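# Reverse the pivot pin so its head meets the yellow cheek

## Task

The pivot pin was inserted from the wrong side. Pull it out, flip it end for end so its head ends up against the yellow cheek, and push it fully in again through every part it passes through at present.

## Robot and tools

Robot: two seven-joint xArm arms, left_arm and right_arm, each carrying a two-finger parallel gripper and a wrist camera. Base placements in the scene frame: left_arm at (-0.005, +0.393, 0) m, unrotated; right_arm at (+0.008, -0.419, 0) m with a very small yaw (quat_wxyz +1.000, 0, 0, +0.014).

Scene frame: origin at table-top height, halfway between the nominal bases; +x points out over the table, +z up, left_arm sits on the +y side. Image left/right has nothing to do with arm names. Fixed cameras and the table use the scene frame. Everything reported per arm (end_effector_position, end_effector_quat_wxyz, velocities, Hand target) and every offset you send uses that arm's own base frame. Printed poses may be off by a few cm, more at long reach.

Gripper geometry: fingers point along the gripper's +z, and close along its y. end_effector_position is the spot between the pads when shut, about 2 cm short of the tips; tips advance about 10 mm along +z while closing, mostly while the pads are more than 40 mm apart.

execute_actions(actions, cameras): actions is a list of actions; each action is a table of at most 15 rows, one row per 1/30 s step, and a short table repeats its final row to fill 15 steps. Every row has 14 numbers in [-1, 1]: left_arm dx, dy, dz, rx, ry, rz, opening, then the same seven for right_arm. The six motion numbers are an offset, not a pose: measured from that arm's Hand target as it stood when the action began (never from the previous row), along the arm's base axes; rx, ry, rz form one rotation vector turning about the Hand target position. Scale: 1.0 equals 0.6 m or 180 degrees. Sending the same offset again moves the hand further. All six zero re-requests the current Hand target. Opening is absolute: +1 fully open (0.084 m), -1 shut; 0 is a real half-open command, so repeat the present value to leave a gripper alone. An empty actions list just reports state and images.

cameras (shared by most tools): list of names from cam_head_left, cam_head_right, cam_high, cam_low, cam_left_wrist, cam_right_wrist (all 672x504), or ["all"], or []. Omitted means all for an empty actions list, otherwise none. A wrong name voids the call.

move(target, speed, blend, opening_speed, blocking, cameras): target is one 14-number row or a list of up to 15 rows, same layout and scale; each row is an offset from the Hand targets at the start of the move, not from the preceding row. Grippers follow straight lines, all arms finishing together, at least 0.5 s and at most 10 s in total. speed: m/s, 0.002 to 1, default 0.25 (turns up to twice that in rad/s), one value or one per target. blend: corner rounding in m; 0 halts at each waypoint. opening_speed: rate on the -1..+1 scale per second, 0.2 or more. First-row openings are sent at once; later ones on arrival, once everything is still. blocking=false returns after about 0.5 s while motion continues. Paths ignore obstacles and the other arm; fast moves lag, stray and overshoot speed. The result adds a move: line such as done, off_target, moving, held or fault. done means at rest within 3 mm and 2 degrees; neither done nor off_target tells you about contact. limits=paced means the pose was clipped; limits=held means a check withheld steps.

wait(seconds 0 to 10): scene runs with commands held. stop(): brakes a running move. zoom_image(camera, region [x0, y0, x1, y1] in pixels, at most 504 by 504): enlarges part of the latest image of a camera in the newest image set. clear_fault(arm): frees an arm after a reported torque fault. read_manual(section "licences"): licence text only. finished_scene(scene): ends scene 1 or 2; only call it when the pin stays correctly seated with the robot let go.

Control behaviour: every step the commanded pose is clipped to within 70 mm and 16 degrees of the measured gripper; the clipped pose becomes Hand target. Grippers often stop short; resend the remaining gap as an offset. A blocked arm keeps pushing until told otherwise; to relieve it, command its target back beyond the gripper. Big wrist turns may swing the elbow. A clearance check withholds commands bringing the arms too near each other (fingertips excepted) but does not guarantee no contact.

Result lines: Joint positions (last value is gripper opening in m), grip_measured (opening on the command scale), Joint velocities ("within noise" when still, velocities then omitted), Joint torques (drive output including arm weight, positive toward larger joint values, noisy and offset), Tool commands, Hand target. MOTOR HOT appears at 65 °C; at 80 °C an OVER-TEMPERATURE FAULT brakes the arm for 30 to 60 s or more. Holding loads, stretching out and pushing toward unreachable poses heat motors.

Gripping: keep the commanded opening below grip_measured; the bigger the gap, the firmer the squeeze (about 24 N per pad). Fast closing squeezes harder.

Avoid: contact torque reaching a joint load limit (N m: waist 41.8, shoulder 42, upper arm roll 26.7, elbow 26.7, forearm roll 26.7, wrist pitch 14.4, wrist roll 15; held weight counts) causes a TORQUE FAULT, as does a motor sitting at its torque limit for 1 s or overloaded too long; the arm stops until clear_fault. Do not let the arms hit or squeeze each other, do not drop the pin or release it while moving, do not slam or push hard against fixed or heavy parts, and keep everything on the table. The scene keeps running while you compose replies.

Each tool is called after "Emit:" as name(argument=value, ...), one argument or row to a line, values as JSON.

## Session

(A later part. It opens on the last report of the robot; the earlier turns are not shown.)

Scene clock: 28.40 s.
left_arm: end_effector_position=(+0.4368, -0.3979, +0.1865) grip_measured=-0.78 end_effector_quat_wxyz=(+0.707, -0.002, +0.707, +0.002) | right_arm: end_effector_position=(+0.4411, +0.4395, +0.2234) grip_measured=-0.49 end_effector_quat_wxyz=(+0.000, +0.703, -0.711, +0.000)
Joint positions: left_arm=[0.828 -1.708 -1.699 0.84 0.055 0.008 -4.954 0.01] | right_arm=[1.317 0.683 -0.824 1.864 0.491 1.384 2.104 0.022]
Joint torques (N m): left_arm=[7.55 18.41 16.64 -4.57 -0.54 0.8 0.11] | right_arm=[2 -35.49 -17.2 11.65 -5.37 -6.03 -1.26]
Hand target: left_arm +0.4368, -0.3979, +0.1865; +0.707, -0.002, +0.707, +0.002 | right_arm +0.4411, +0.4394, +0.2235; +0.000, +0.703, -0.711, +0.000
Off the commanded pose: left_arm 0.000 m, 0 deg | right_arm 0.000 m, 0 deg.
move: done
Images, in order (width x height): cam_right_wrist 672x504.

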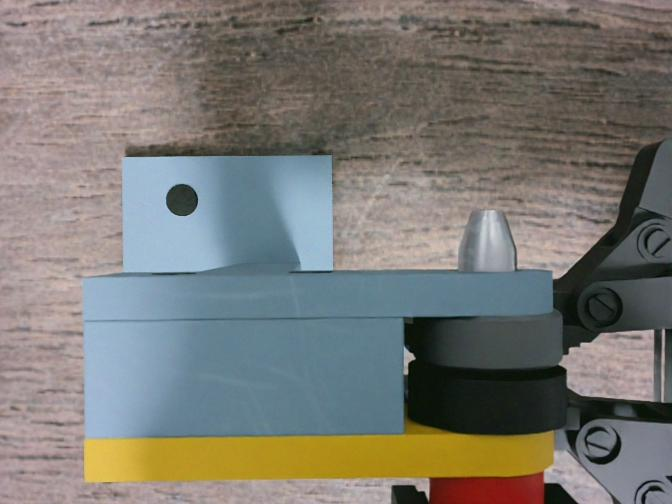

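Emit:
move(
  target=[0,0,0,0,0,0,-0.85,0,-0.0022,0,0,0,0,-0.85],
  speed=0.02,
  cameras=["cam_right_wrist"],
)

Emit:
zoom_image(
  camera="cam_right_wrist",
  region=[400, 380, 600, 504],
)

Scene clock: 32.47 s.
left_arm: end_effector_position=(+0.4368, -0.3979, +0.1865) grip_measured=-0.78 end_effector_quat_wxyz=(+0.707, -0.002, +0.707, +0.002) | right_arm: end_effector_position=(+0.4411, +0.4383, +0.2235) grip_measured=-0.49 end_effector_quat_wxyz=(+0.000, +0.703, -0.711, +0.000)
Joint positions: left_arm=[0.828 -1.708 -1.699 0.84 0.055 0.008 -4.954 0.01] | right_arm=[1.319 0.68 -0.825 1.858 0.489 1.381 2.102 0.022]
Joint torques (N m): left_arm=[6.78 17.66 16.71 -4.72 -1.72 1.35 -0.41] | right_arm=[-5.31 -35.24 -21.75 8.78 -8.68 -3.11 -1.29]
Hand target: left_arm +0.4368, -0.3979, +0.1865; +0.707, -0.002, +0.707, +0.002 | right_arm +0.4411, +0.4381, +0.2235; +0.000, +0.703, -0.711, +0.000
Off the commanded pose: left_arm 0.000 m, 0 deg | right_arm 0.000 m, 0 deg.
move: done
Images, in order (width x height): cam_right_wrist 672x504.

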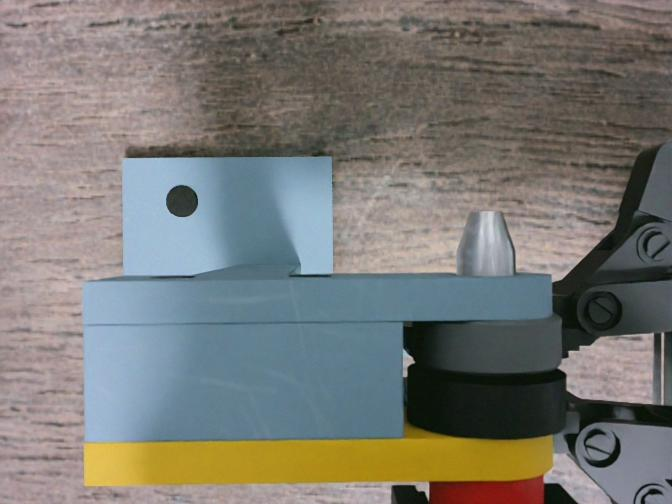

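Scaled by 2.520 from the camera's 672x504 image, which has a finer 960x720 frame.

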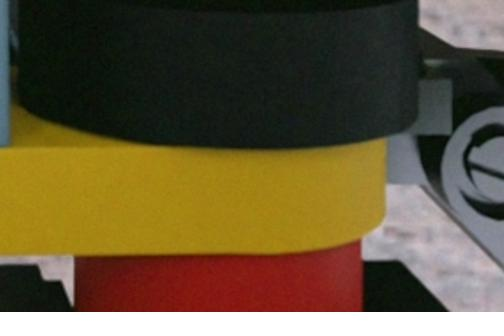

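Emit:
move(
  target=[0,0,0,0,0,0,-0.85,0,-0.0012,0,0,0,0,-0.85],
  speed=0.02,
)

Emit:
move(
  target=[
    [0,0,0,0,0,0,-0.85,0,0.0012,0,0,0,0,-0.85],
    [0,0,0,0,0,0,-0.62,0,0.0012,0,0,0,0,-0.2],
    [0,0,-0.005,0,0,0,-0.4,0,0.0012,0.02,0,0,0,-0.2],
    [-0.2,0,-0.005,0,0,0,-0.4,0,0.0012,0.2,0,0,0,-0.2],
    [-0.22,0.02,-0.005,0,0,0,-0.4,-0.08,0.0,0.24,0,0,0,-0.2],
  ],
  opening_speed=0.8,
  speed=0.12,
  blend=[0,0,0,0.02,0],
  cameras=["cam_right_wrist","cam_low","cam_left_wrist"],
)

Emit:
zoom_image(
  camera="cam_right_wrist",
  region=[100, 210, 360, 450],
)

Emit:
zoom_image(
  camera="cam_low",
  region=[310, 190, 370, 240],
)

Scene clock: 33.40 s.
left_arm: end_effector_position=(+0.4368, -0.3979, +0.1865) grip_measured=-0.78 end_effector_quat_wxyz=(+0.707, -0.002, +0.707, +0.002) | right_arm: end_effector_position=(+0.4411, +0.4375, +0.2235) grip_measured=-0.49 end_effector_quat_wxyz=(+0.000, +0.703, -0.711, +0.000)
Joint positions: left_arm=[0.828 -1.708 -1.699 0.84 0.055 0.008 -4.954 0.01] | right_arm=[1.32 0.678 -0.826 1.855 0.489 1.38 2.101 0.022]
Joint torques (N m): left_arm=[6.95 17.72 16.79 -4.82 -2.35 1.43 -0.9] | right_arm=[-12.91 -34.96 -26.89 6.21 -12.16 -1.41 -1.33]
Hand target: left_arm +0.4368, -0.3979, +0.1865; +0.707, -0.002, +0.707, +0.002 | right_arm +0.4411, +0.4374, +0.2235; +0.000, +0.703, -0.711, +0.000
Off the commanded pose: left_arm 0.000 m, 0 deg | right_arm 0.000 m, 0 deg.
move: done

Scene clock: 38.43 s.
left_arm: end_effector_position=(+0.3048, -0.3859, +0.1835) grip_measured=-0.42 end_effector_quat_wxyz=(+0.707, -0.002, +0.707, +0.002) | right_arm: end_effector_position=(+0.3931, +0.4374, +0.3675) grip_measured=-0.21 end_effector_quat_wxyz=(+0.000, +0.703, -0.711, +0.000)
Joint positions: left_arm=[0.357 -1.626 -1.764 0.636 0.053 0.28 -4.963 0.026] | right_arm=[1.304 0.587 -0.842 2.175 0.432 1.742 2.214 0.035]
Joint torques (N m): left_arm=[-4.92 15.94 19.33 -5.74 -2.29 2.63 -1.5] | right_arm=[6.71 -29.48 -9.68 8.67 -3.76 -4.31 1.49]
Hand target: left_arm +0.3048, -0.3859, +0.1835; +0.707, -0.002, +0.707, +0.002 | right_arm +0.3931, +0.4374, +0.3675; +0.000, +0.703, -0.711, +0.000
Off the commanded pose: left_arm 0.000 m, 0 deg | right_arm 0.000 m, 0 deg.
move: done
Images, in order (width x height): cam_low 672x504, cam_left_wrist 672x504, cam_right_wrist 672x504.

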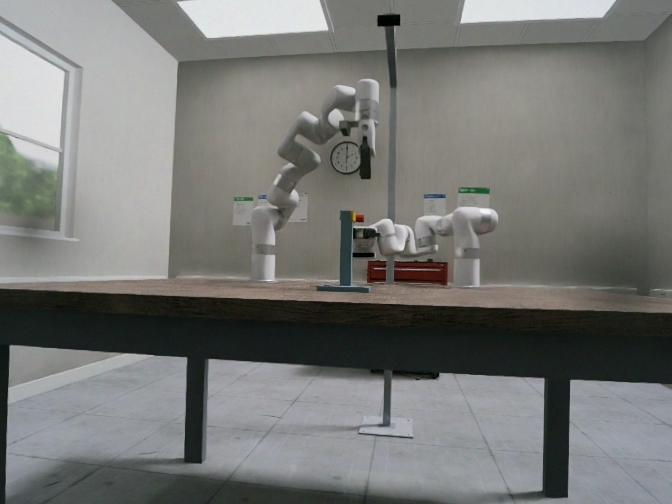

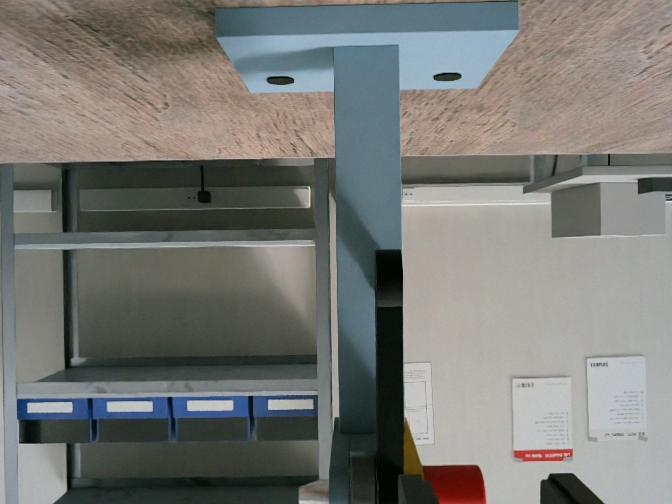

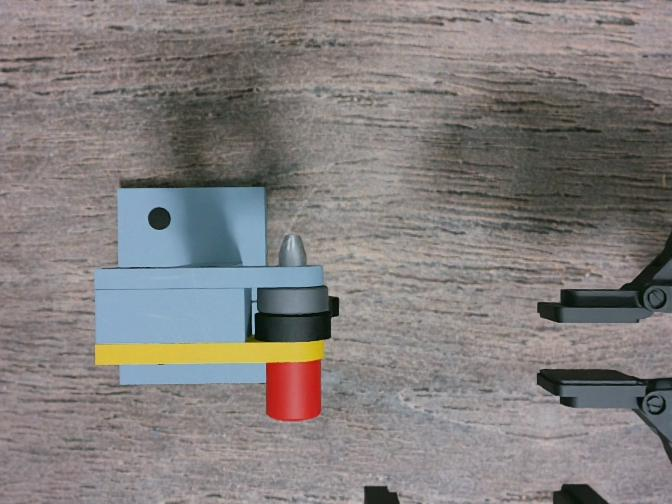

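Scaled by 1.938 from the camera's 672x504 image, which has a finer 960x720 frame.

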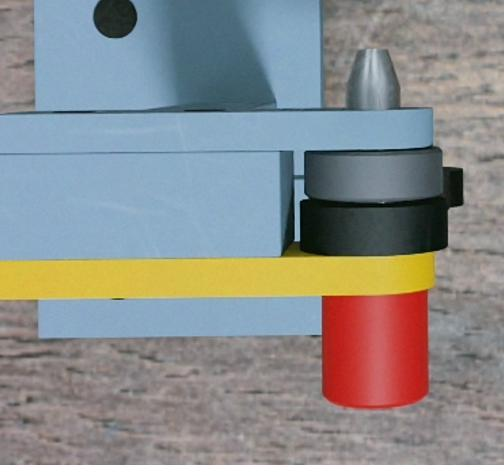

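Scaled by 8.400 from the camera's 672x504 image, which has a finer 960x720 frame.

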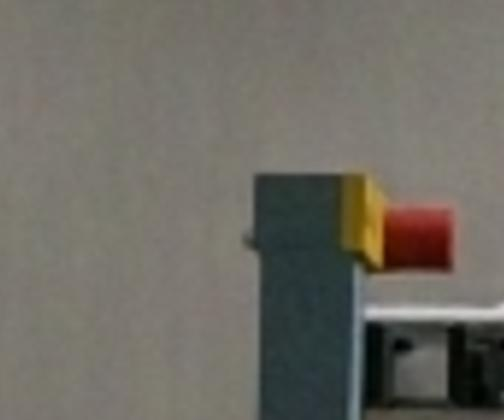

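Emit:
finished_scene(
  scene=2,
)

The scene is finished: the task was done.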